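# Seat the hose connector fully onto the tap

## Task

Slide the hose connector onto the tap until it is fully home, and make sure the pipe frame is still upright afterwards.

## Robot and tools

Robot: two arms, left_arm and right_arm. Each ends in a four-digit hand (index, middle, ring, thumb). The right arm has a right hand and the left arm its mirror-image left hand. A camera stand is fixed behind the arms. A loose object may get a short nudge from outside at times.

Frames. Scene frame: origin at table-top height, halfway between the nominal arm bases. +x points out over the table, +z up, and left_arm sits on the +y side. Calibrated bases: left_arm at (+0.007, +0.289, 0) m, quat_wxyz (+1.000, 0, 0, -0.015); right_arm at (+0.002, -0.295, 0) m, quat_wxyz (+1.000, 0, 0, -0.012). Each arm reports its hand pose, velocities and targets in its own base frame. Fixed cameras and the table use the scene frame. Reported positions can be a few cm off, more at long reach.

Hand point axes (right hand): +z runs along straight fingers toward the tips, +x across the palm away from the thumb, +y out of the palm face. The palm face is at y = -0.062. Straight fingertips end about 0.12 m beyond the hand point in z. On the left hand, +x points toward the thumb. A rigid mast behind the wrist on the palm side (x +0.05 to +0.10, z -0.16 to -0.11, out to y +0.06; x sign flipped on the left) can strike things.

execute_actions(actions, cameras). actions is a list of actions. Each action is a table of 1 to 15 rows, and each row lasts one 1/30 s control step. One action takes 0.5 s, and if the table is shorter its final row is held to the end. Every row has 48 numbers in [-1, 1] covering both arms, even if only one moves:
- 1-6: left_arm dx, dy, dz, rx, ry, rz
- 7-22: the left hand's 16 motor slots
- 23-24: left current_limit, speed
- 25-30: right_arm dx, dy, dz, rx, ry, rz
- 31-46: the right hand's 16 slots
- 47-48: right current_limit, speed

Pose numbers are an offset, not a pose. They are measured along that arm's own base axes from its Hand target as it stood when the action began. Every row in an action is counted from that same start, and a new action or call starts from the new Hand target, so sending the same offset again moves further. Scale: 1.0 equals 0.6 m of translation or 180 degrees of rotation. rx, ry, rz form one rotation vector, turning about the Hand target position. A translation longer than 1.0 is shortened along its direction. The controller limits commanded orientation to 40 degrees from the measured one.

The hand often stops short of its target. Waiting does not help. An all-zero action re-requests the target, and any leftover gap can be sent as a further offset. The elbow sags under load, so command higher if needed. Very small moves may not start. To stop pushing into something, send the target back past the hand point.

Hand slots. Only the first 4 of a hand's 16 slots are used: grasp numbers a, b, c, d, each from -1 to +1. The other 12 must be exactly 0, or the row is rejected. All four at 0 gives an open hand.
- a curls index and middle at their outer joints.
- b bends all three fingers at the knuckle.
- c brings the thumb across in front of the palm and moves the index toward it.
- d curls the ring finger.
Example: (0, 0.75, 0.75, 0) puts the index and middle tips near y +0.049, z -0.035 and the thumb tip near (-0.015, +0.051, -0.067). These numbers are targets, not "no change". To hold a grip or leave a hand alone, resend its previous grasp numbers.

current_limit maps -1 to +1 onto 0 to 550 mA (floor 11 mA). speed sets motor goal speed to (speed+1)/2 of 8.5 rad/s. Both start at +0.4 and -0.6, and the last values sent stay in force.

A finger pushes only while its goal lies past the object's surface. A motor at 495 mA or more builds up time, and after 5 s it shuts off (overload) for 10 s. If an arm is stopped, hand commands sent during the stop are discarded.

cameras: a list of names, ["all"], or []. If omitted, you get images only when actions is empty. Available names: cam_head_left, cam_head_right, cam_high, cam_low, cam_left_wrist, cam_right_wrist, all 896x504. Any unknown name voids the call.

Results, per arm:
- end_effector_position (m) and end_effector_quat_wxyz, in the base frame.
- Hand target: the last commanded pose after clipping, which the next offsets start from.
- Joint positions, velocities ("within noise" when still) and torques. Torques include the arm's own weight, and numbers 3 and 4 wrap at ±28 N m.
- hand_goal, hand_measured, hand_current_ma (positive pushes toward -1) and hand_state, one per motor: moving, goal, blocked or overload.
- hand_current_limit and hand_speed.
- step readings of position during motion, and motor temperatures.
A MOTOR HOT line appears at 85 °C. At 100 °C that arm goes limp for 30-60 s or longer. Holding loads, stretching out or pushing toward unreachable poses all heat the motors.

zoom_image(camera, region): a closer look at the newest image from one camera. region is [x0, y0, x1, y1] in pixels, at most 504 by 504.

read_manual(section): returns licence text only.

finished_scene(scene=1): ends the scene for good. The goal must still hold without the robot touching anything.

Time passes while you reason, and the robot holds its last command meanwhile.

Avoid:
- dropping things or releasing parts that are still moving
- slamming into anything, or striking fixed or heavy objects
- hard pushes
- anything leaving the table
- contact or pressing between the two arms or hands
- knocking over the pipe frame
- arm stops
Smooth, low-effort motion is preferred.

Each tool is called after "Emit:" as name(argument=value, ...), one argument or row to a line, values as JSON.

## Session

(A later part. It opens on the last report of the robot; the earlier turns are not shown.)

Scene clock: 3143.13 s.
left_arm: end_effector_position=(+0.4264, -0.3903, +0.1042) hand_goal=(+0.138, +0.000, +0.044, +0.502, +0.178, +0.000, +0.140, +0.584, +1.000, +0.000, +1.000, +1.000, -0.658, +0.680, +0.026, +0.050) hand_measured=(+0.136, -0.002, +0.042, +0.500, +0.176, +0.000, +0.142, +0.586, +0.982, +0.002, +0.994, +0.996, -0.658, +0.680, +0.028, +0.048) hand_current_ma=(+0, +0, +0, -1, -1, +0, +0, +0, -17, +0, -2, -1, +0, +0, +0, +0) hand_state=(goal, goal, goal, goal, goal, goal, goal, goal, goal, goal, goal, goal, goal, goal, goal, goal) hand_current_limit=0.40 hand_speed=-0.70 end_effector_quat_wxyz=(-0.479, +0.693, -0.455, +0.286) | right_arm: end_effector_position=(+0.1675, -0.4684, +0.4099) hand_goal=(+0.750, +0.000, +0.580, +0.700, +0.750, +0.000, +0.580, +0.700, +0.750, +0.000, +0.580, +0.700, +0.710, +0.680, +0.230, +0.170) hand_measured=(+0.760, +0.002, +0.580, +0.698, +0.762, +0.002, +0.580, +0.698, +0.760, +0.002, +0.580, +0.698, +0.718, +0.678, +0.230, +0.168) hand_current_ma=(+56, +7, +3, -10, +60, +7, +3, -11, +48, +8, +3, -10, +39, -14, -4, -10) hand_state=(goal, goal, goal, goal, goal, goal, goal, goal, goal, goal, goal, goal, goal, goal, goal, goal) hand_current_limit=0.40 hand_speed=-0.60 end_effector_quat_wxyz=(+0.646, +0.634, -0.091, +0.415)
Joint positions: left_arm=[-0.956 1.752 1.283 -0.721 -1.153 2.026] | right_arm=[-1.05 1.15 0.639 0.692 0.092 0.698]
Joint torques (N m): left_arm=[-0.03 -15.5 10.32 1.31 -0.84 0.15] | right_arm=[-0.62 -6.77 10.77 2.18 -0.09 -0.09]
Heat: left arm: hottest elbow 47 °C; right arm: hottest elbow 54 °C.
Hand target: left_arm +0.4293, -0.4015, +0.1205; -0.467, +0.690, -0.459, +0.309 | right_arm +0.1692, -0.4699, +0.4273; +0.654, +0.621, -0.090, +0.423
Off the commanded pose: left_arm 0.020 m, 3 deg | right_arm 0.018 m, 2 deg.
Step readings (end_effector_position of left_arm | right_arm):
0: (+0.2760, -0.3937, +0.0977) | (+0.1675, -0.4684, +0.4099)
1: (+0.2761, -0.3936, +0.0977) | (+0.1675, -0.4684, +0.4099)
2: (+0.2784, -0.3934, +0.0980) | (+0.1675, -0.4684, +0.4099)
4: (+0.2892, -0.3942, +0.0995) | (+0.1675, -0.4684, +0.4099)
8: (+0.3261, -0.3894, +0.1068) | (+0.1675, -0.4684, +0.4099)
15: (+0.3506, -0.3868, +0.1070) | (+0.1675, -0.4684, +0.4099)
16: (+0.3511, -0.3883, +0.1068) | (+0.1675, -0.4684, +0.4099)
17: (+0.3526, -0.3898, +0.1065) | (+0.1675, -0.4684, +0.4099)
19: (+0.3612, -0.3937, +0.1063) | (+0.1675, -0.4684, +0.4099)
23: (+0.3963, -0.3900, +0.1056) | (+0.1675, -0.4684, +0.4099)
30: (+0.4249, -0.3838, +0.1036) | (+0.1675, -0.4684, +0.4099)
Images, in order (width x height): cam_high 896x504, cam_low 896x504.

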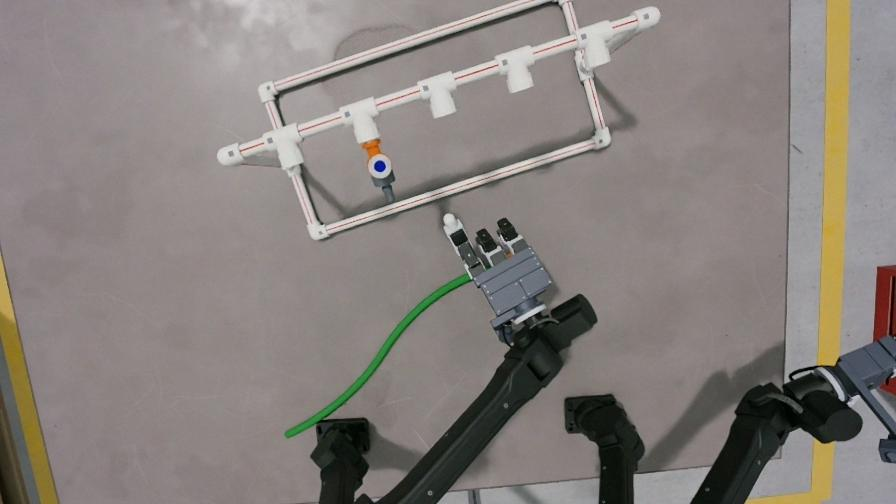

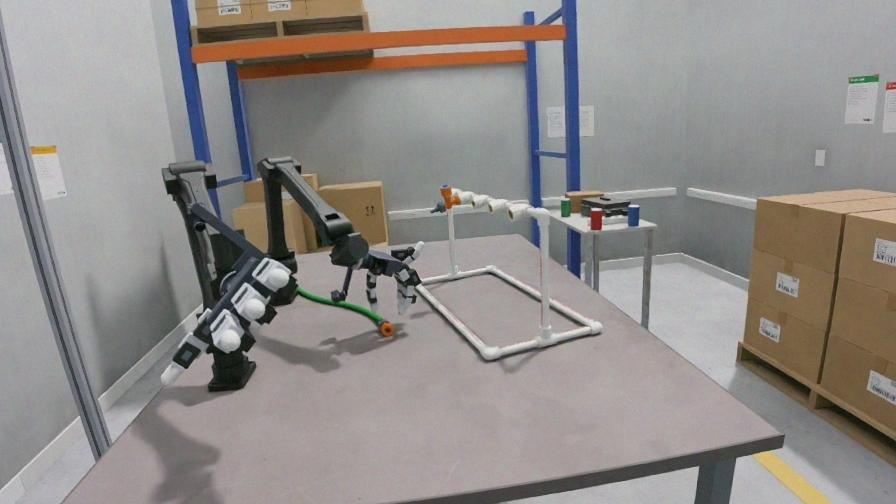

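Emit:
execute_actions(
  actions=[
    [[-0.005,0.005,-0.05,0,0,0,0.25,0.2,0.82,-0.8,0,0,0,0,0,0,0,0,0,0,0,0,0.4,-0.7,0,0,0,0,0,0,0,0,0,0,0,0,0,0,0,0,0,0,0,0,0,0,0.4,-0.6]],
  ],
  cameras=["cam_high","cam_low"],
)

Emit:
zoom_image(
  camera="cam_high",
  region=[430, 180, 610, 340],
)

Emit:
zoom_image(
  camera="cam_low",
  region=[290, 230, 450, 370],
)

Scene clock: 3167.03 s.
left_arm: end_effector_position=(+0.4293, -0.3973, +0.0936) hand_goal=(+0.138, +0.000, +0.044, +0.502, +0.178, +0.000, +0.140, +0.584, +1.000, +0.000, +1.000, +1.000, -0.658, +0.680, +0.026, +0.050) hand_measured=(+0.136, -0.002, +0.042, +0.500, +0.176, +0.000, +0.142, +0.586, +0.982, +0.002, +0.994, +0.996, -0.658, +0.680, +0.028, +0.048) hand_current_ma=(+0, +0, +0, -1, -1, +0, +0, +0, -17, +0, -2, -1, +0, +0, +0, +0) hand_state=(goal, goal, goal, goal, goal, goal, goal, goal, goal, goal, goal, goal, goal, goal, goal, goal) hand_current_limit=0.40 hand_speed=-0.70 end_effector_quat_wxyz=(-0.467, +0.695, -0.451, +0.309) | right_arm: end_effector_position=(+0.1675, -0.4684, +0.4099) hand_goal=(+0.750, +0.000, +0.580, +0.700, +0.750, +0.000, +0.580, +0.700, +0.750, +0.000, +0.580, +0.700, +0.710, +0.680, +0.230, +0.170) hand_measured=(+0.760, +0.002, +0.580, +0.698, +0.762, +0.002, +0.580, +0.698, +0.760, +0.002, +0.580, +0.698, +0.718, +0.678, +0.230, +0.168) hand_current_ma=(+56, +7, +3, -10, +60, +7, +3, -11, +48, +8, +3, -10, +39, -14, -4, -10) hand_state=(goal, goal, goal, goal, goal, goal, goal, goal, goal, goal, goal, goal, goal, goal, goal, goal) hand_current_limit=0.40 hand_speed=-0.60 end_effector_quat_wxyz=(+0.646, +0.634, -0.091, +0.415)
Joint positions: left_arm=[-0.956 1.752 1.239 -0.592 -1.14 2.067] | right_arm=[-1.05 1.15 0.639 0.692 0.092 0.698]
Joint torques (N m): left_arm=[0.21 -14.51 8.13 1.57 -0.78 0.14] | right_arm=[-0.62 -6.77 10.77 2.18 -0.09 -0.09]
Heat: left arm: hottest elbow 47 °C; right arm: hottest elbow 54 °C.
Hand target: left_arm +0.4263, -0.3985, +0.0905; -0.467, +0.690, -0.459, +0.309 | right_arm +0.1692, -0.4699, +0.4273; +0.654, +0.621, -0.090, +0.423
Off the commanded pose: left_arm 0.004 m, 1 deg | right_arm 0.018 m, 2 deg.
joint sent to its limit (left arm) — joint 6 (wrist roll), upper limit. The joint targets still meet the commanded pose.
Step readings (end_effector_position of left_arm | right_arm):
0: (+0.4264, -0.3903, +0.1042) | (+0.1675, -0.4684, +0.4099)
1: (+0.4265, -0.3905, +0.1042) | (+0.1675, -0.4684, +0.4099)
2: (+0.4273, -0.3921, +0.1045) | (+0.1675, -0.4684, +0.4099)
4: (+0.4298, -0.3965, +0.1042) | (+0.1675, -0.4684, +0.4099)
8: (+0.4305, -0.3987, +0.0985) | (+0.1675, -0.4684, +0.4099)
15: (+0.4290, -0.3970, +0.0933) | (+0.1675, -0.4684, +0.4099)
Images, in order (width x height): cam_high 896x504, cam_low 896x504.

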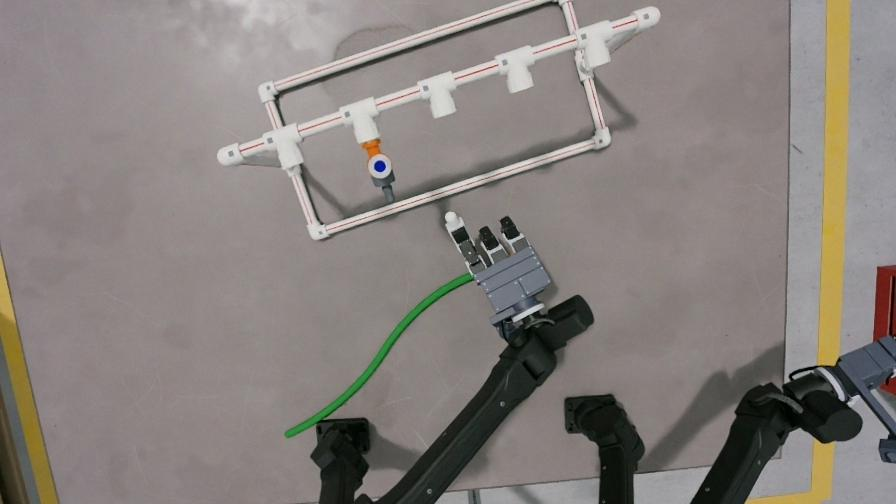

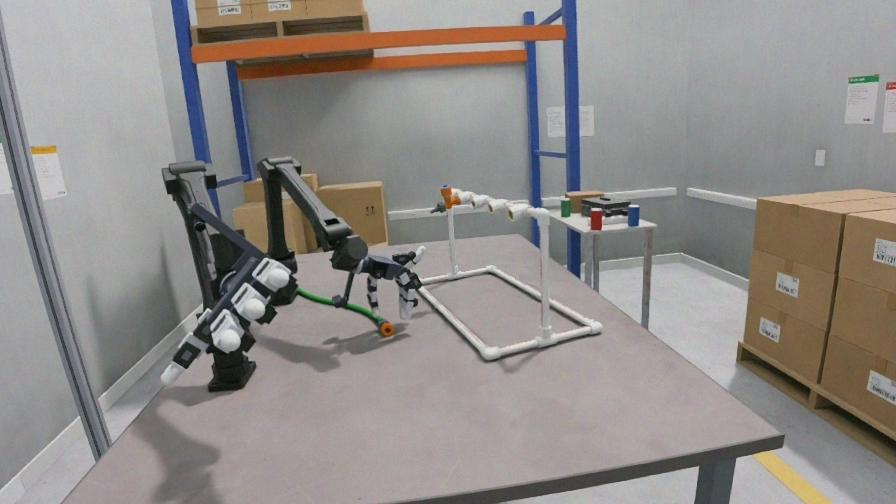

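Scaled by 2.800.

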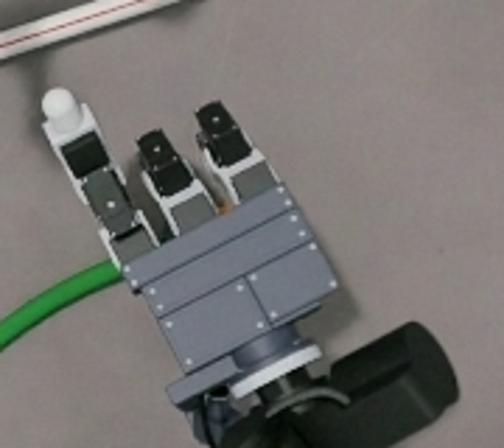

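Scaled by 3.150.

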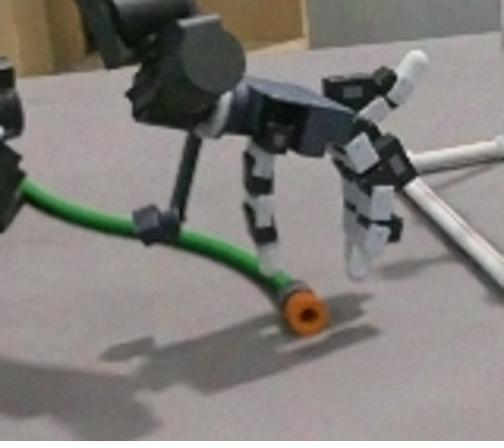

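Emit:
execute_actions(
  actions=[
    [[-0.006,0.012,-0.05,0,0,0,0.25,0.2,0.82,-0.8,0,0,0,0,0,0,0,0,0,0,0,0,0.4,-0.7,0,0,0,0,0,0,0,0,0,0,0,0,0,0,0,0,0,0,0,0,0,0,0.4,-0.6]],
  ],
  cameras=["cam_high","cam_low"],
)

Emit:
zoom_image(
  camera="cam_high",
  region=[430, 180, 610, 340],
)

Emit:
zoom_image(
  camera="cam_low",
  region=[320, 260, 440, 365],
)

Scene clock: 3175.57 s.
left_arm: end_effector_position=(+0.4240, -0.3902, +0.0605) hand_goal=(+0.138, +0.000, +0.044, +0.502, +0.178, +0.000, +0.140, +0.584, +1.000, +0.000, +1.000, +1.000, -0.658, +0.680, +0.026, +0.050) hand_measured=(+0.136, -0.002, +0.042, +0.500, +0.176, +0.000, +0.142, +0.586, +0.982, +0.002, +0.994, +0.996, -0.658, +0.680, +0.028, +0.048) hand_current_ma=(+0, +0, +0, -1, -1, +0, +0, +0, -17, +0, -2, -1, +0, +0, +0, +0) hand_state=(goal, goal, goal, goal, goal, goal, goal, goal, goal, goal, goal, goal, goal, goal, goal, goal) hand_current_limit=0.40 hand_speed=-0.70 end_effector_quat_wxyz=(-0.467, +0.694, -0.453, +0.306) | right_arm: end_effector_position=(+0.1675, -0.4684, +0.4099) hand_goal=(+0.750, +0.000, +0.580, +0.700, +0.750, +0.000, +0.580, +0.700, +0.750, +0.000, +0.580, +0.700, +0.710, +0.680, +0.230, +0.170) hand_measured=(+0.760, +0.002, +0.580, +0.698, +0.762, +0.002, +0.580, +0.698, +0.760, +0.002, +0.580, +0.698, +0.718, +0.678, +0.230, +0.168) hand_current_ma=(+56, +7, +3, -10, +60, +7, +3, -11, +48, +8, +3, -10, +39, -14, -4, -10) hand_state=(goal, goal, goal, goal, goal, goal, goal, goal, goal, goal, goal, goal, goal, goal, goal, goal) hand_current_limit=0.40 hand_speed=-0.60 end_effector_quat_wxyz=(+0.646, +0.634, -0.091, +0.415)
Joint positions: left_arm=[-0.956 1.781 1.18 -0.511 -1.138 2.068] | right_arm=[-1.05 1.15 0.639 0.692 0.092 0.698]
Joint torques (N m): left_arm=[0.44 -14.56 7.97 1.58 -0.81 0.13] | right_arm=[-0.62 -6.77 10.76 2.18 -0.09 -0.09]
Heat: left arm: hottest elbow 46 °C; right arm: hottest elbow 54 °C.
Hand target: left_arm +0.4227, -0.3912, +0.0604; -0.467, +0.690, -0.459, +0.309 | right_arm +0.1692, -0.4699, +0.4273; +0.654, +0.621, -0.090, +0.423
Off the commanded pose: left_arm 0.002 m, 1 deg | right_arm 0.018 m, 2 deg.
joint sent to its limit (left arm) — joint 6 (wrist roll), upper limit. The joint targets still meet the commanded pose.
Step readings (end_effector_position of left_arm | right_arm):
0: (+0.4293, -0.3973, +0.0935) | (+0.1675, -0.4684, +0.4099)
1: (+0.4293, -0.3973, +0.0935) | (+0.1675, -0.4684, +0.4099)
2: (+0.4294, -0.3975, +0.0926) | (+0.1675, -0.4684, +0.4099)
4: (+0.4293, -0.3973, +0.0886) | (+0.1675, -0.4684, +0.4099)
8: (+0.4251, -0.3915, +0.0729) | (+0.1675, -0.4684, +0.4099)
15: (+0.4236, -0.3896, +0.0602) | (+0.1675, -0.4684, +0.4099)
Images, in order (width x height): cam_high 896x504, cam_low 896x504.

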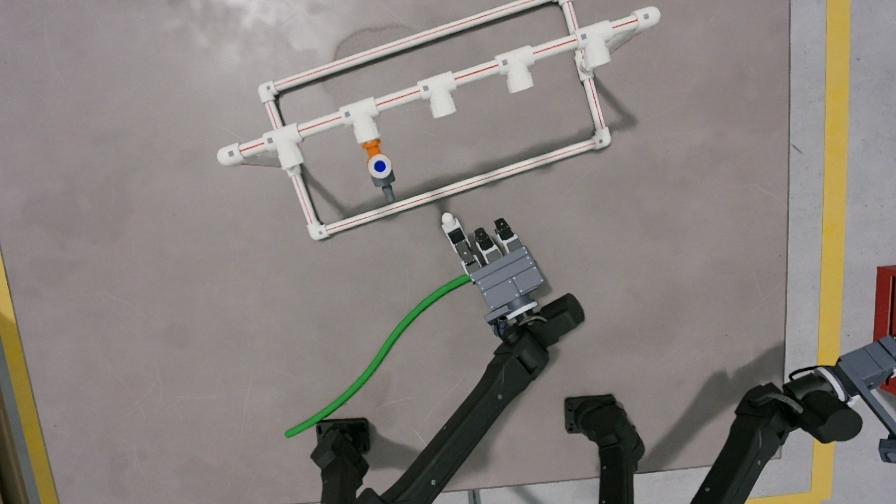

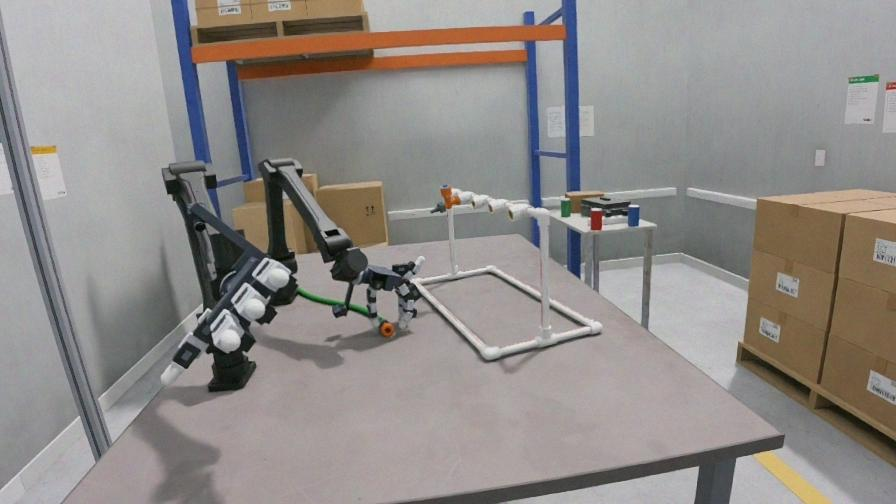

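Scaled by 2.800.

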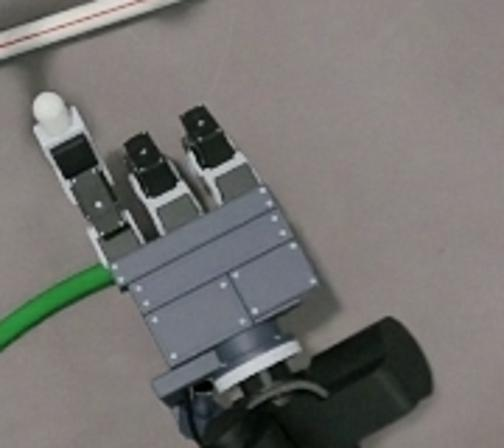

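Scaled by 4.200.

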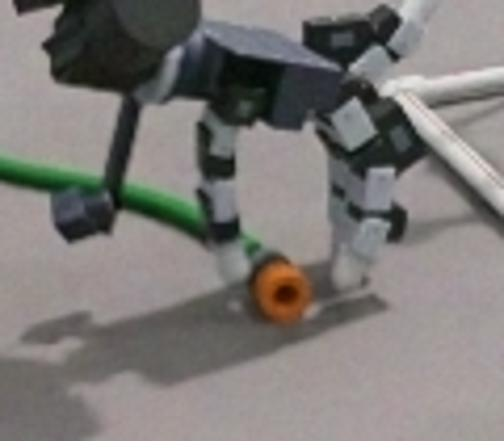

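Emit:
execute_actions(
  actions=[
    [[0.0,0.008,-0.02,0,0,0,0.25,0.2,0.82,-0.8,0,0,0,0,0,0,0,0,0,0,0,0,0.4,-0.7,0,0,0,0,0,0,0,0,0,0,0,0,0,0,0,0,0,0,0,0,0,0,0.4,-0.6]],
    [[0.0,0.0,0.0,0,0,0,0.25,0.35,0.82,-0.8,0,0,0,0,0,0,0,0,0,0,0,0,0.4,-0.8,0,0,0,0,0,0,0,0,0,0,0,0,0,0,0,0,0,0,0,0,0,0,0.4,-0.6]],
  ],
  cameras=["cam_high","cam_low"],
)

Emit:
zoom_image(
  camera="cam_low",
  region=[320, 260, 440, 365],
)

Scene clock: 3191.43 s.
left_arm: end_effector_position=(+0.4232, -0.3891, +0.0537) hand_goal=(-0.064, +0.000, +0.090, +0.532, -0.084, +0.000, +0.110, +0.584, +0.816, +0.000, +1.000, +1.000, -0.658, +0.680, +0.026, +0.080) hand_measured=(-0.062, -0.002, +0.090, +0.530, -0.062, +0.000, +0.116, +0.586, +0.808, +0.002, +0.994, +0.996, -0.658, +0.680, +0.030, +0.080) hand_current_ma=(+0, +0, +0, +0, +24, +0, +3, +1, -4, +0, -2, -1, +0, +0, +1, +0) hand_state=(goal, goal, goal, goal, blocked, goal, goal, goal, goal, goal, goal, goal, goal, goal, goal, goal) hand_current_limit=0.40 hand_speed=-0.80 end_effector_quat_wxyz=(-0.466, +0.696, -0.451, +0.310) | right_arm: end_effector_position=(+0.1675, -0.4684, +0.4099) hand_goal=(+0.750, +0.000, +0.580, +0.700, +0.750, +0.000, +0.580, +0.700, +0.750, +0.000, +0.580, +0.700, +0.710, +0.680, +0.230, +0.170) hand_measured=(+0.760, +0.002, +0.580, +0.698, +0.762, +0.002, +0.580, +0.698, +0.760, +0.002, +0.580, +0.698, +0.718, +0.678, +0.230, +0.168) hand_current_ma=(+56, +7, +3, -10, +60, +7, +3, -11, +48, +8, +3, -10, +39, -14, -4, -10) hand_state=(goal, goal, goal, goal, goal, goal, goal, goal, goal, goal, goal, goal, goal, goal, goal, goal) hand_current_limit=0.40 hand_speed=-0.60 end_effector_quat_wxyz=(+0.646, +0.634, -0.091, +0.415)
Joint positions: left_arm=[-0.956 1.785 1.161 -0.477 -1.138 2.068] | right_arm=[-1.05 1.15 0.639 0.692 0.092 0.698]
Joint torques (N m): left_arm=[0.5 -13.63 7.5 1.61 -0.78 0.14] | right_arm=[-0.56 -6.71 10.76 2.18 -0.09 -0.09]
Heat: left arm: hottest elbow 45 °C; right arm: hottest elbow 54 °C.
Hand target: left_arm +0.4227, -0.3865, +0.0485; -0.467, +0.690, -0.459, +0.309 | right_arm +0.1692, -0.4699, +0.4273; +0.654, +0.621, -0.090, +0.423
Off the commanded pose: left_arm 0.006 m, 1 deg | right_arm 0.018 m, 2 deg.
joint sent to its limit (left arm) — joint 6 (wrist roll), upper limit. The joint targets still meet the commanded pose.
Step readings (end_effector_position of left_arm | right_arm):
0: (+0.4240, -0.3902, +0.0605) | (+0.1675, -0.4684, +0.4099)
1: (+0.4240, -0.3902, +0.0605) | (+0.1675, -0.4684, +0.4099)
2: (+0.4242, -0.3906, +0.0605) | (+0.1675, -0.4684, +0.4099)
4: (+0.4246, -0.3911, +0.0599) | (+0.1675, -0.4684, +0.4099)
8: (+0.4234, -0.3894, +0.0563) | (+0.1675, -0.4684, +0.4099)
15: (+0.4231, -0.3889, +0.0536) | (+0.1675, -0.4684, +0.4099)
16: (+0.4231, -0.3889, +0.0537) | (+0.1675, -0.4684, +0.4099)
17: (+0.4232, -0.3890, +0.0537) | (+0.1675, -0.4684, +0.4099)
19: (+0.4232, -0.3891, +0.0537) | (+0.1675, -0.4684, +0.4099)
23: (+0.4232, -0.3891, +0.0537) | (+0.1675, -0.4684, +0.4099)
30: (+0.4232, -0.3891, +0.0537) | (+0.1675, -0.4684, +0.4099)
Images, in order (width x height): cam_high 896x504, cam_low 896x504.

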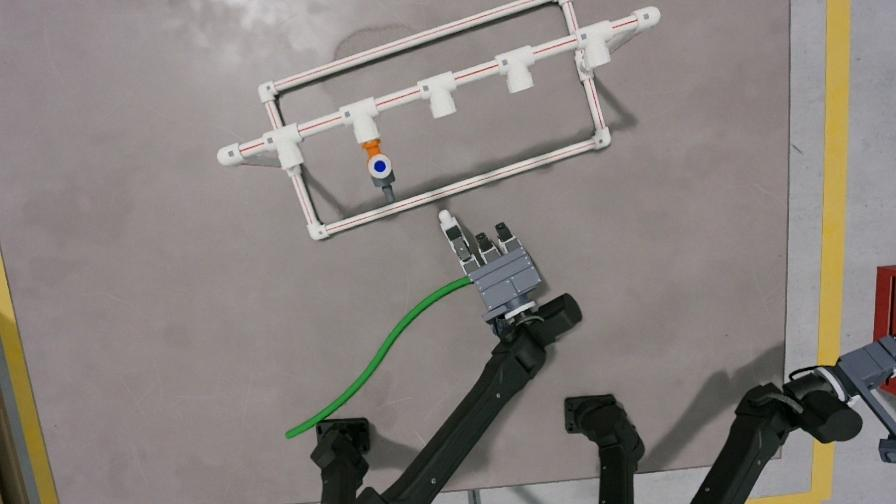

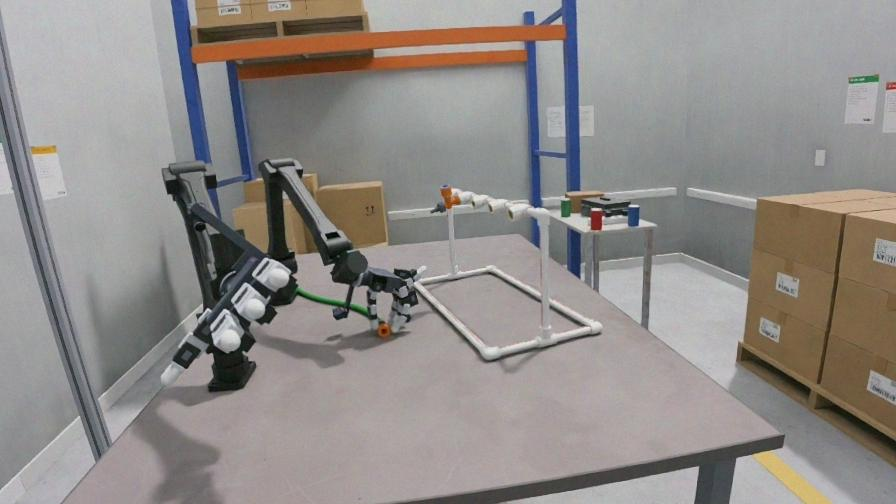

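Scaled by 4.200.

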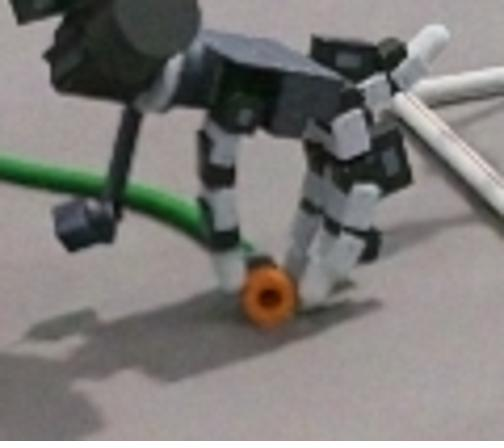

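Emit:
zoom_image(
  camera="cam_low",
  region=[365, 310, 405, 345],
)

Emit:
zoom_image(
  camera="cam_high",
  region=[450, 200, 560, 300],
)

Scaled by 12.600.

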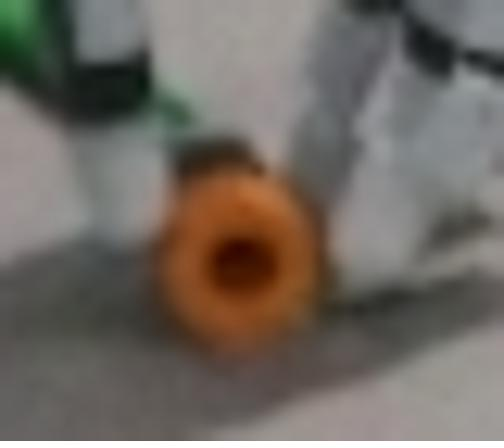

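Scaled by 4.582.

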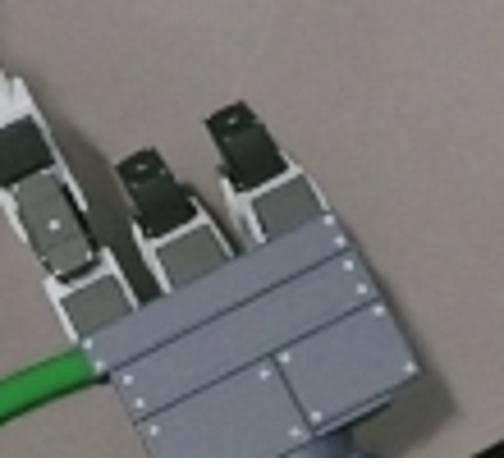

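Emit:
execute_actions(
  actions=[
    [[0.0,0.0,0.0,0,0,0,0.25,0.2,0.82,-0.8,0,0,0,0,0,0,0,0,0,0,0,0,0.4,-0.8,0,0,0,0,0,0,0,0,0,0,0,0,0,0,0,0,0,0,0,0,0,0,0.4,-0.6]],
    [[-0.018,-0.004,0.0,0,0,0,0.25,0.2,0.78,-0.8,0,0,0,0,0,0,0,0,0,0,0,0,0.4,-0.8,0,0,0,0,0,0,0,0,0,0,0,0,0,0,0,0,0,0,0,0,0,0,0.4,-0.6]],
  ],
  cameras=["cam_high","cam_low"],
)

Emit:
zoom_image(
  camera="cam_low",
  region=[330, 270, 430, 355],
)

Scene clock: 3242.57 s.
left_arm: end_effector_position=(+0.4192, -0.3896, +0.0523) hand_goal=(+0.152, +0.000, +0.066, +0.502, +0.178, +0.000, +0.140, +0.572, +1.000, +0.000, +1.000, +1.000, -0.590, +0.680, +0.036, +0.056) hand_measured=(+0.142, -0.002, +0.064, +0.506, +0.176, +0.004, +0.132, +0.570, +0.980, +0.002, +0.994, +0.996, -0.592, +0.680, +0.036, +0.054) hand_current_ma=(-7, +0, +0, +1, +0, +1, -4, +0, -21, +0, -2, -1, -1, +0, +0, +0) hand_state=(goal, goal, goal, goal, goal, goal, goal, goal, blocked, goal, goal, goal, goal, goal, goal, goal) hand_current_limit=0.40 hand_speed=-0.80 end_effector_quat_wxyz=(-0.468, +0.692, -0.453, +0.310) | right_arm: end_effector_position=(+0.1675, -0.4684, +0.4099) hand_goal=(+0.750, +0.000, +0.580, +0.700, +0.750, +0.000, +0.580, +0.700, +0.750, +0.000, +0.580, +0.700, +0.710, +0.680, +0.230, +0.170) hand_measured=(+0.760, +0.002, +0.580, +0.698, +0.762, +0.002, +0.580, +0.698, +0.760, +0.002, +0.580, +0.698, +0.718, +0.678, +0.230, +0.168) hand_current_ma=(+56, +7, +3, -10, +60, +7, +3, -11, +48, +8, +3, -10, +39, -14, -4, -10) hand_state=(goal, goal, goal, goal, goal, goal, goal, goal, goal, goal, goal, goal, goal, goal, goal, goal) hand_current_limit=0.40 hand_speed=-0.60 end_effector_quat_wxyz=(+0.646, +0.634, -0.091, +0.415)
Joint positions: left_arm=[-0.964 1.785 1.156 -0.477 -1.146 2.069] | right_arm=[-1.05 1.15 0.639 0.692 0.092 0.698]
Joint torques (N m): left_arm=[0.03 -14.86 6.87 1.09 -0.74 -0.06] | right_arm=[-0.62 -6.83 10.76 2.18 -0.09 -0.09]
Heat: left arm: hottest elbow 44 °C; right arm: hottest elbow 54 °C.
Hand target: left_arm +0.4118, -0.3888, +0.0484; -0.467, +0.690, -0.459, +0.309 | right_arm +0.1692, -0.4699, +0.4273; +0.654, +0.621, -0.090, +0.423
Off the commanded pose: left_arm 0.008 m, 1 deg | right_arm 0.018 m, 2 deg.
Step readings (end_effector_position of left_arm | right_arm):
0: (+0.4232, -0.3891, +0.0537) | (+0.1675, -0.4684, +0.4099)
1: (+0.4232, -0.3891, +0.0537) | (+0.1675, -0.4684, +0.4099)
2: (+0.4231, -0.3892, +0.0537) | (+0.1675, -0.4684, +0.4099)
4: (+0.4231, -0.3892, +0.0537) | (+0.1675, -0.4684, +0.4099)
8: (+0.4231, -0.3891, +0.0537) | (+0.1675, -0.4684, +0.4099)
15: (+0.4231, -0.3891, +0.0537) | (+0.1675, -0.4684, +0.4099)
16: (+0.4231, -0.3891, +0.0537) | (+0.1675, -0.4684, +0.4099)
17: (+0.4230, -0.3890, +0.0535) | (+0.1675, -0.4684, +0.4099)
19: (+0.4225, -0.3883, +0.0529) | (+0.1675, -0.4684, +0.4099)
23: (+0.4206, -0.3890, +0.0526) | (+0.1675, -0.4684, +0.4099)
30: (+0.4192, -0.3896, +0.0523) | (+0.1675, -0.4684, +0.4099)
Images, in order (width x height): cam_high 896x504, cam_low 896x504.

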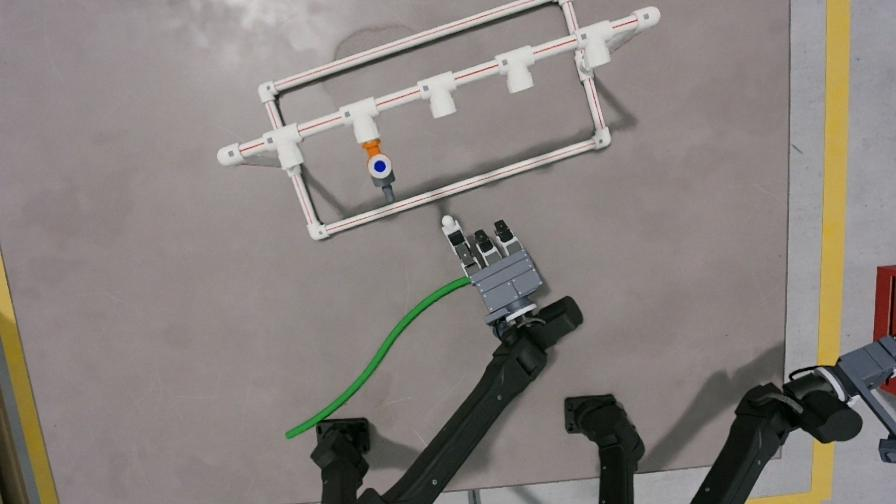

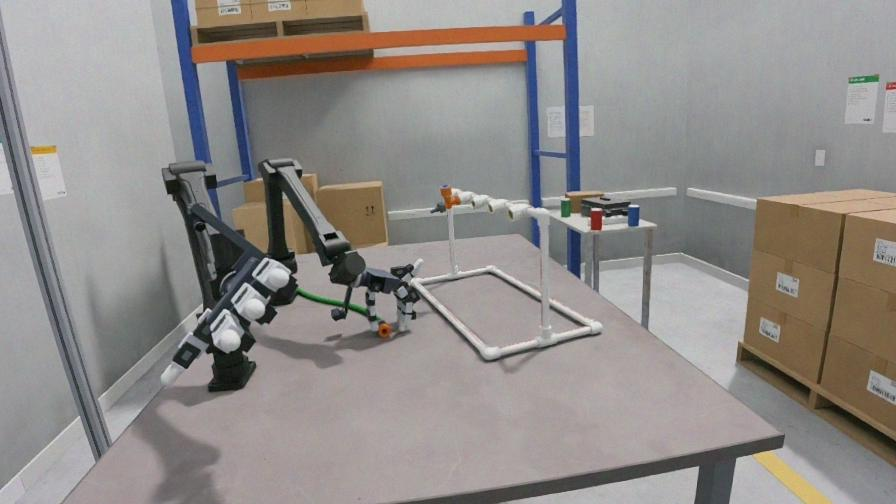

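Scaled by 5.040.

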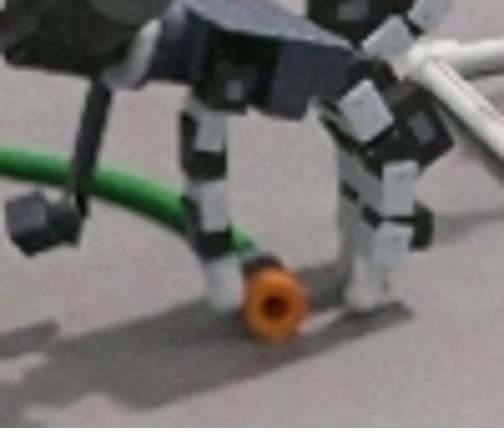

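Emit:
execute_actions(
  actions=[
    [[0.0,0.0,0.0,0,0,0,0.25,0.35,0.78,-0.8,0,0,0,0,0,0,0,0,0,0,0,0,0.4,-0.85,0,0,0,0,0,0,0,0,0,0,0,0,0,0,0,0,0,0,0,0,0,0,0.4,-0.6]],
    [[0.0,0.0,0.0,0,0,0,0.25,0.42,0.78,-0.9,0,0,0,0,0,0,0,0,0,0,0,0,0.4,-0.85,0,0,0,0,0,0,0,0,0,0,0,0,0,0,0,0,0,0,0,0,0,0,0.4,-0.6]],
  ],
  cameras=["cam_high","cam_low"],
)

Emit:
zoom_image(
  camera="cam_low",
  region=[330, 270, 430, 355],
)

Scene clock: 3251.23 s.
left_arm: end_effector_position=(+0.4183, -0.3882, +0.0507) hand_goal=(-0.154, +0.000, +0.142, +0.546, -0.228, +0.000, +0.096, +0.572, +0.746, +0.000, +1.000, +1.000, -0.590, +0.680, +0.036, +0.100) hand_measured=(-0.142, -0.002, +0.144, +0.546, -0.126, -0.006, +0.124, +0.584, +0.740, +0.002, +0.994, +0.996, -0.576, +0.684, +0.060, +0.112) hand_current_ma=(+9, +0, +0, +0, +268, -3, +32, +8, -4, +0, -2, -1, +11, +1, +36, +12) hand_state=(goal, goal, goal, goal, blocked, goal, blocked, goal, goal, goal, goal, goal, goal, goal, blocked, goal) hand_current_limit=0.40 hand_speed=-0.85 end_effector_quat_wxyz=(-0.469, +0.692, -0.454, +0.308) | right_arm: end_effector_position=(+0.1675, -0.4684, +0.4099) hand_goal=(+0.750, +0.000, +0.580, +0.700, +0.750, +0.000, +0.580, +0.700, +0.750, +0.000, +0.580, +0.700, +0.710, +0.680, +0.230, +0.170) hand_measured=(+0.760, +0.002, +0.580, +0.698, +0.762, +0.002, +0.580, +0.698, +0.760, +0.002, +0.580, +0.698, +0.718, +0.678, +0.230, +0.168) hand_current_ma=(+56, +7, +3, -10, +60, +7, +3, -11, +48, +8, +3, -10, +39, -14, -4, -10) hand_state=(goal, goal, goal, goal, goal, goal, goal, goal, goal, goal, goal, goal, goal, goal, goal, goal) hand_current_limit=0.40 hand_speed=-0.60 end_effector_quat_wxyz=(+0.646, +0.634, -0.091, +0.415)
Joint positions: left_arm=[-0.964 1.785 1.152 -0.477 -1.145 2.069] | right_arm=[-1.05 1.15 0.639 0.692 0.092 0.698]
Joint torques (N m): left_arm=[0.15 -14.68 7.21 1.09 -0.73 -0.04] | right_arm=[-0.62 -6.77 10.74 2.17 -0.09 -0.09]
Heat: left arm: hottest elbow 43 °C; right arm: hottest elbow 54 °C.
Hand target: left_arm +0.4119, -0.3888, +0.0484; -0.467, +0.690, -0.459, +0.309 | right_arm +0.1692, -0.4699, +0.4273; +0.654, +0.621, -0.090, +0.423
Off the commanded pose: left_arm 0.007 m, 1 deg | right_arm 0.018 m, 2 deg.
Step readings (end_effector_position of left_arm | right_arm):
0: (+0.4192, -0.3896, +0.0523) | (+0.1675, -0.4684, +0.4099)
1: (+0.4192, -0.3896, +0.0523) | (+0.1675, -0.4684, +0.4099)
2: (+0.4192, -0.3896, +0.0523) | (+0.1675, -0.4684, +0.4099)
4: (+0.4192, -0.3895, +0.0523) | (+0.1675, -0.4684, +0.4099)
8: (+0.4197, -0.3889, +0.0527) | (+0.1675, -0.4684, +0.4099)
15: (+0.4187, -0.3884, +0.0513) | (+0.1675, -0.4684, +0.4099)
16: (+0.4185, -0.3879, +0.0509) | (+0.1675, -0.4684, +0.4099)
17: (+0.4184, -0.3880, +0.0509) | (+0.1675, -0.4684, +0.4099)
19: (+0.4184, -0.3880, +0.0508) | (+0.1675, -0.4684, +0.4099)
23: (+0.4183, -0.3881, +0.0508) | (+0.1675, -0.4684, +0.4099)
30: (+0.4183, -0.3882, +0.0507) | (+0.1675, -0.4684, +0.4099)
Images, in order (width x height): cam_high 896x504, cam_low 896x504.

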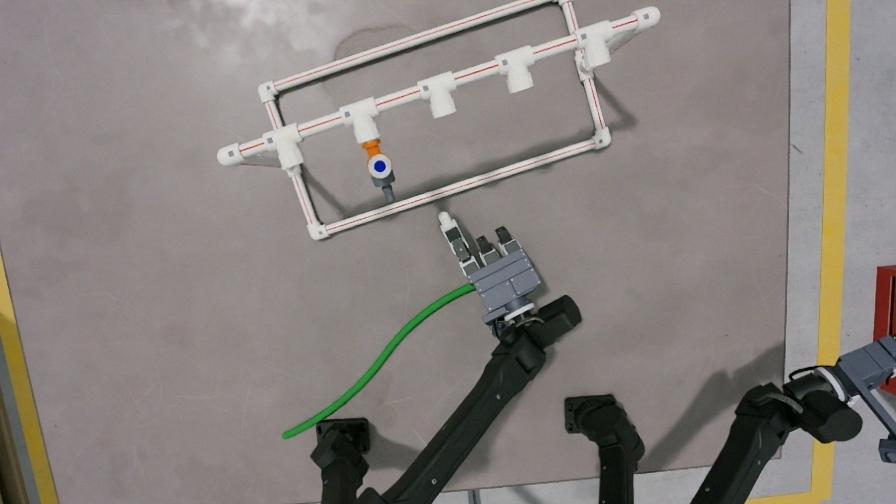

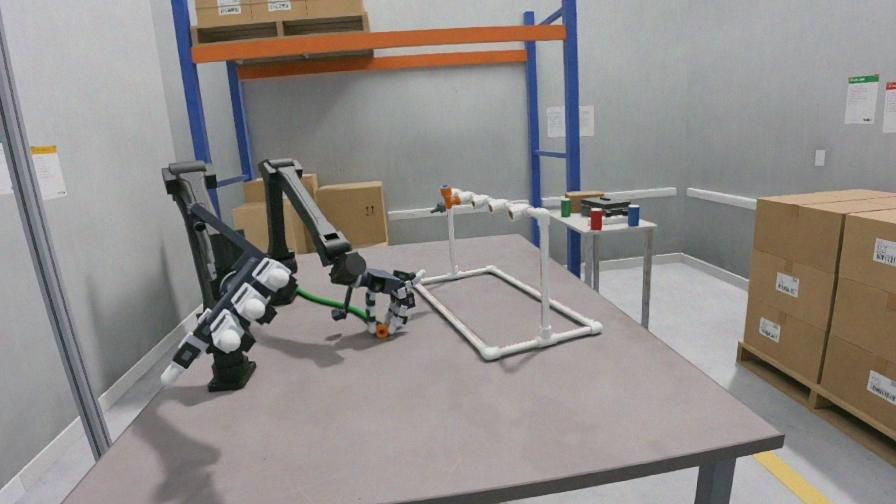

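Scaled by 5.040.

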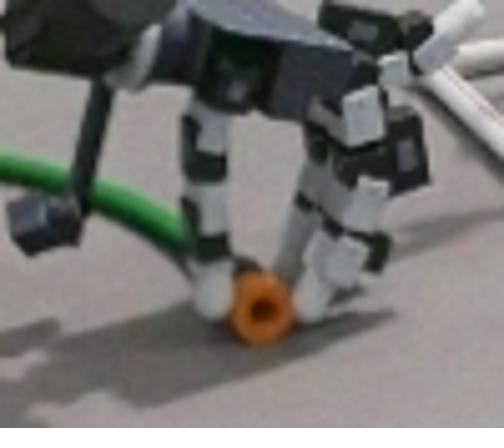

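Emit:
execute_actions(
  actions=[
    [[0.0,0.0,0.0,0,0,0,0.25,0.5,0.78,-0.9,0,0,0,0,0,0,0,0,0,0,0,0,0.4,-0.85,0,0,0,0,0,0,0,0,0,0,0,0,0,0,0,0,0,0,0,0,0,0,0.4,-0.6]],
  ],
  cameras=["cam_high","cam_low"],
)

Emit:
zoom_image(
  camera="cam_low",
  region=[330, 270, 430, 355],
)

Scene clock: 3261.93 s.
left_arm: end_effector_position=(+0.4182, -0.3883, +0.0506) hand_goal=(-0.262, +0.000, +0.166, +0.562, -0.368, +0.000, +0.080, +0.572, +0.626, +0.000, +1.000, +1.000, -0.590, +0.680, +0.036, +0.116) hand_measured=(-0.202, -0.002, +0.178, +0.568, -0.168, -0.008, +0.124, +0.588, +0.620, +0.002, +0.994, +0.996, -0.572, +0.684, +0.078, +0.136) hand_current_ma=(+114, +0, +8, +2, +385, -3, +65, +12, -3, +0, -2, -1, +17, +2, +87, +30) hand_state=(blocked, goal, goal, goal, blocked, goal, blocked, goal, goal, goal, goal, goal, goal, goal, blocked, blocked) hand_current_limit=0.40 hand_speed=-0.85 end_effector_quat_wxyz=(-0.468, +0.692, -0.455, +0.308) | right_arm: end_effector_position=(+0.1675, -0.4684, +0.4099) hand_goal=(+0.750, +0.000, +0.580, +0.700, +0.750, +0.000, +0.580, +0.700, +0.750, +0.000, +0.580, +0.700, +0.710, +0.680, +0.230, +0.170) hand_measured=(+0.760, +0.002, +0.580, +0.698, +0.762, +0.002, +0.580, +0.698, +0.760, +0.002, +0.580, +0.698, +0.718, +0.678, +0.230, +0.168) hand_current_ma=(+56, +7, +3, -10, +60, +7, +3, -11, +48, +8, +3, -10, +39, -14, -4, -10) hand_state=(goal, goal, goal, goal, goal, goal, goal, goal, goal, goal, goal, goal, goal, goal, goal, goal) hand_current_limit=0.40 hand_speed=-0.60 end_effector_quat_wxyz=(+0.646, +0.634, -0.091, +0.415)
Joint positions: left_arm=[-0.964 1.785 1.152 -0.477 -1.144 2.069] | right_arm=[-1.05 1.15 0.639 0.692 0.092 0.698]
Joint torques (N m): left_arm=[-0.09 -14.33 7.15 1.03 -0.77 -0.05] | right_arm=[-0.62 -6.77 10.76 2.18 -0.09 -0.09]
Heat: left arm: hottest elbow 42 °C; right arm: hottest elbow 54 °C.
Hand target: left_arm +0.4119, -0.3888, +0.0485; -0.467, +0.690, -0.459, +0.309 | right_arm +0.1692, -0.4699, +0.4273; +0.654, +0.621, -0.090, +0.423
Off the commanded pose: left_arm 0.007 m, 1 deg | right_arm 0.018 m, 2 deg.
Step readings (end_effector_position of left_arm | right_arm):
0: (+0.4183, -0.3882, +0.0507) | (+0.1675, -0.4684, +0.4099)
1: (+0.4183, -0.3882, +0.0507) | (+0.1675, -0.4684, +0.4099)
2: (+0.4183, -0.3882, +0.0507) | (+0.1675, -0.4684, +0.4099)
4: (+0.4183, -0.3882, +0.0507) | (+0.1675, -0.4684, +0.4099)
8: (+0.4182, -0.3883, +0.0506) | (+0.1675, -0.4684, +0.4099)
15: (+0.4182, -0.3883, +0.0506) | (+0.1675, -0.4684, +0.4099)
Images, in order (width x height): cam_high 896x504, cam_low 896x504.

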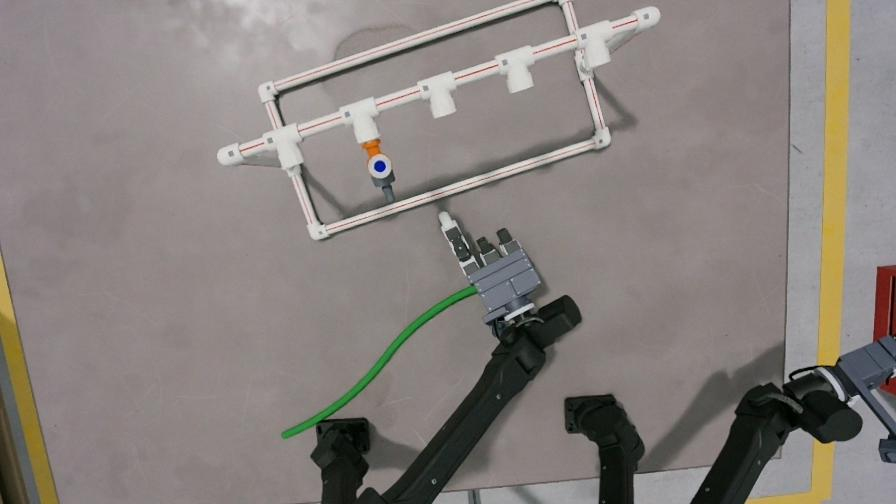

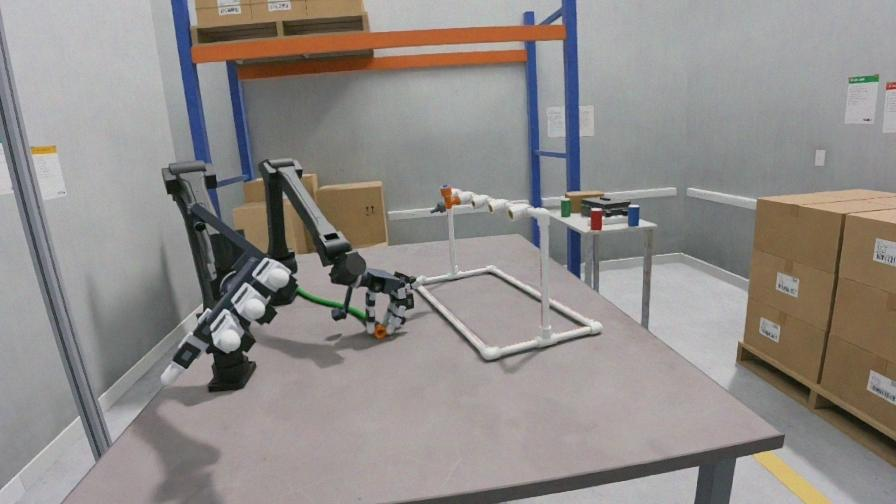

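Scaled by 5.040.

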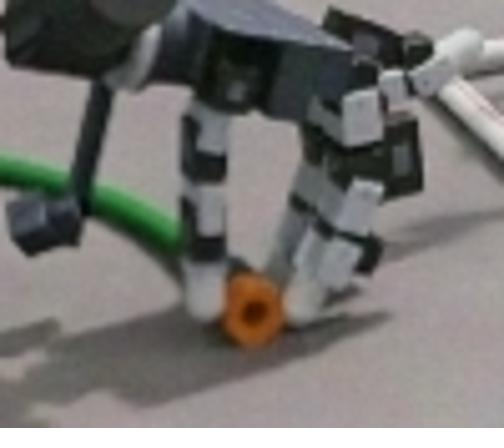

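Emit:
execute_actions(
  actions=[
    [[0.0,0.0,0.0,0,0,0,0.25,0.62,0.79,-0.8,0,0,0,0,0,0,0,0,0,0,0,0,0.5,-0.85,0,0,0,0,0,0,0,0,0,0,0,0,0,0,0,0,0,0,0,0,0,0,0.4,-0.6]],
  ],
  cameras=["cam_high","cam_low"],
)

Emit:
zoom_image(
  camera="cam_low",
  region=[330, 270, 430, 355],
)

Scene clock: 3284.63 s.
left_arm: end_effector_position=(+0.4181, -0.3884, +0.0505) hand_goal=(-0.418, +0.000, +0.186, +0.586, -0.558, +0.000, +0.056, +0.574, +0.402, +0.000, +1.000, +1.000, -0.608, +0.680, +0.032, +0.138) hand_measured=(-0.274, -0.002, +0.216, +0.602, -0.200, -0.008, +0.124, +0.590, +0.396, +0.002, +0.994, +0.996, -0.574, +0.684, +0.094, +0.168) hand_current_ma=(+412, +0, +34, +12, +412, -3, +129, +14, -3, +0, -2, -1, +44, +2, +162, +57) hand_state=(blocked, goal, blocked, goal, blocked, goal, blocked, goal, goal, goal, goal, goal, blocked, goal, blocked, blocked) hand_current_limit=0.50 hand_speed=-0.85 end_effector_quat_wxyz=(-0.468, +0.692, -0.455, +0.308) | right_arm: end_effector_position=(+0.1675, -0.4684, +0.4099) hand_goal=(+0.750, +0.000, +0.580, +0.700, +0.750, +0.000, +0.580, +0.700, +0.750, +0.000, +0.580, +0.700, +0.710, +0.680, +0.230, +0.170) hand_measured=(+0.760, +0.002, +0.580, +0.698, +0.762, +0.002, +0.580, +0.698, +0.760, +0.002, +0.580, +0.698, +0.718, +0.678, +0.230, +0.168) hand_current_ma=(+56, +7, +3, -10, +60, +7, +3, -11, +48, +8, +3, -10, +39, -14, -4, -10) hand_state=(goal, goal, goal, goal, goal, goal, goal, goal, goal, goal, goal, goal, goal, goal, goal, goal) hand_current_limit=0.40 hand_speed=-0.60 end_effector_quat_wxyz=(+0.646, +0.634, -0.091, +0.415)
Joint positions: left_arm=[-0.964 1.785 1.152 -0.477 -1.143 2.069] | right_arm=[-1.05 1.15 0.639 0.692 0.092 0.698]
Joint torques (N m): left_arm=[-0.21 -14.45 7.05 1.11 -0.78 -0.04] | right_arm=[-0.62 -6.77 10.76 2.17 -0.09 -0.09]
Heat: left arm: hottest elbow 41 °C; right arm: hottest elbow 54 °C.
Hand target: left_arm +0.4119, -0.3888, +0.0485; -0.467, +0.690, -0.459, +0.309 | right_arm +0.1692, -0.4699, +0.4273; +0.654, +0.621, -0.090, +0.423
Off the commanded pose: left_arm 0.007 m, 1 deg | right_arm 0.018 m, 2 deg.
Step readings (end_effector_position of left_arm | right_arm):
0: (+0.4182, -0.3883, +0.0506) | (+0.1675, -0.4684, +0.4099)
1: (+0.4182, -0.3883, +0.0506) | (+0.1675, -0.4684, +0.4099)
2: (+0.4182, -0.3883, +0.0506) | (+0.1675, -0.4684, +0.4099)
4: (+0.4182, -0.3883, +0.0506) | (+0.1675, -0.4684, +0.4099)
8: (+0.4182, -0.3883, +0.0506) | (+0.1675, -0.4684, +0.4099)
15: (+0.4181, -0.3884, +0.0505) | (+0.1675, -0.4684, +0.4099)
Images, in order (width x height): cam_high 896x504, cam_low 896x504.

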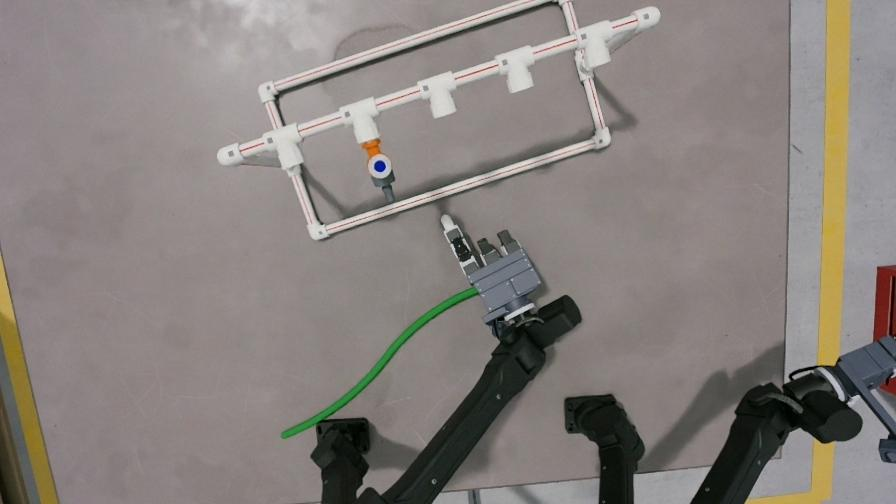

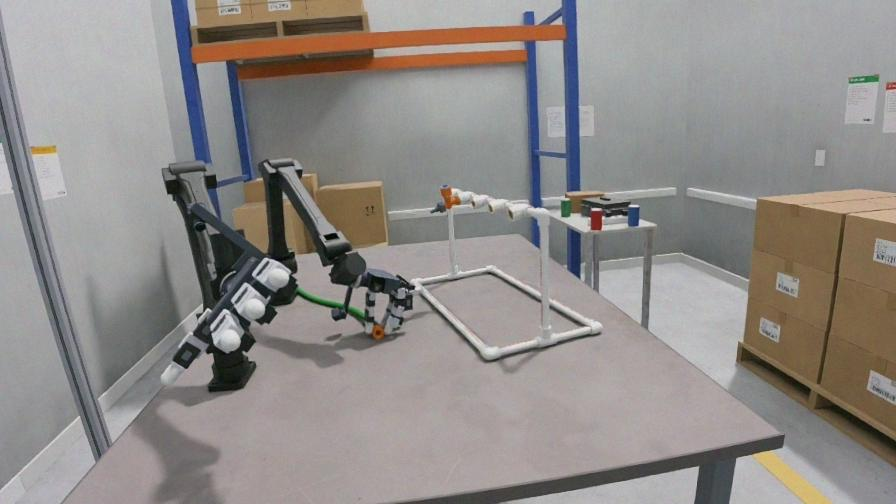

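Scaled by 5.040.

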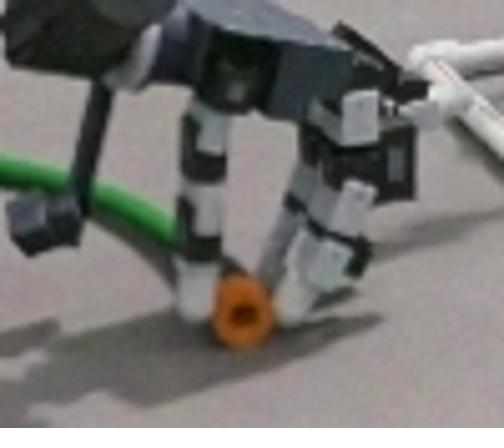

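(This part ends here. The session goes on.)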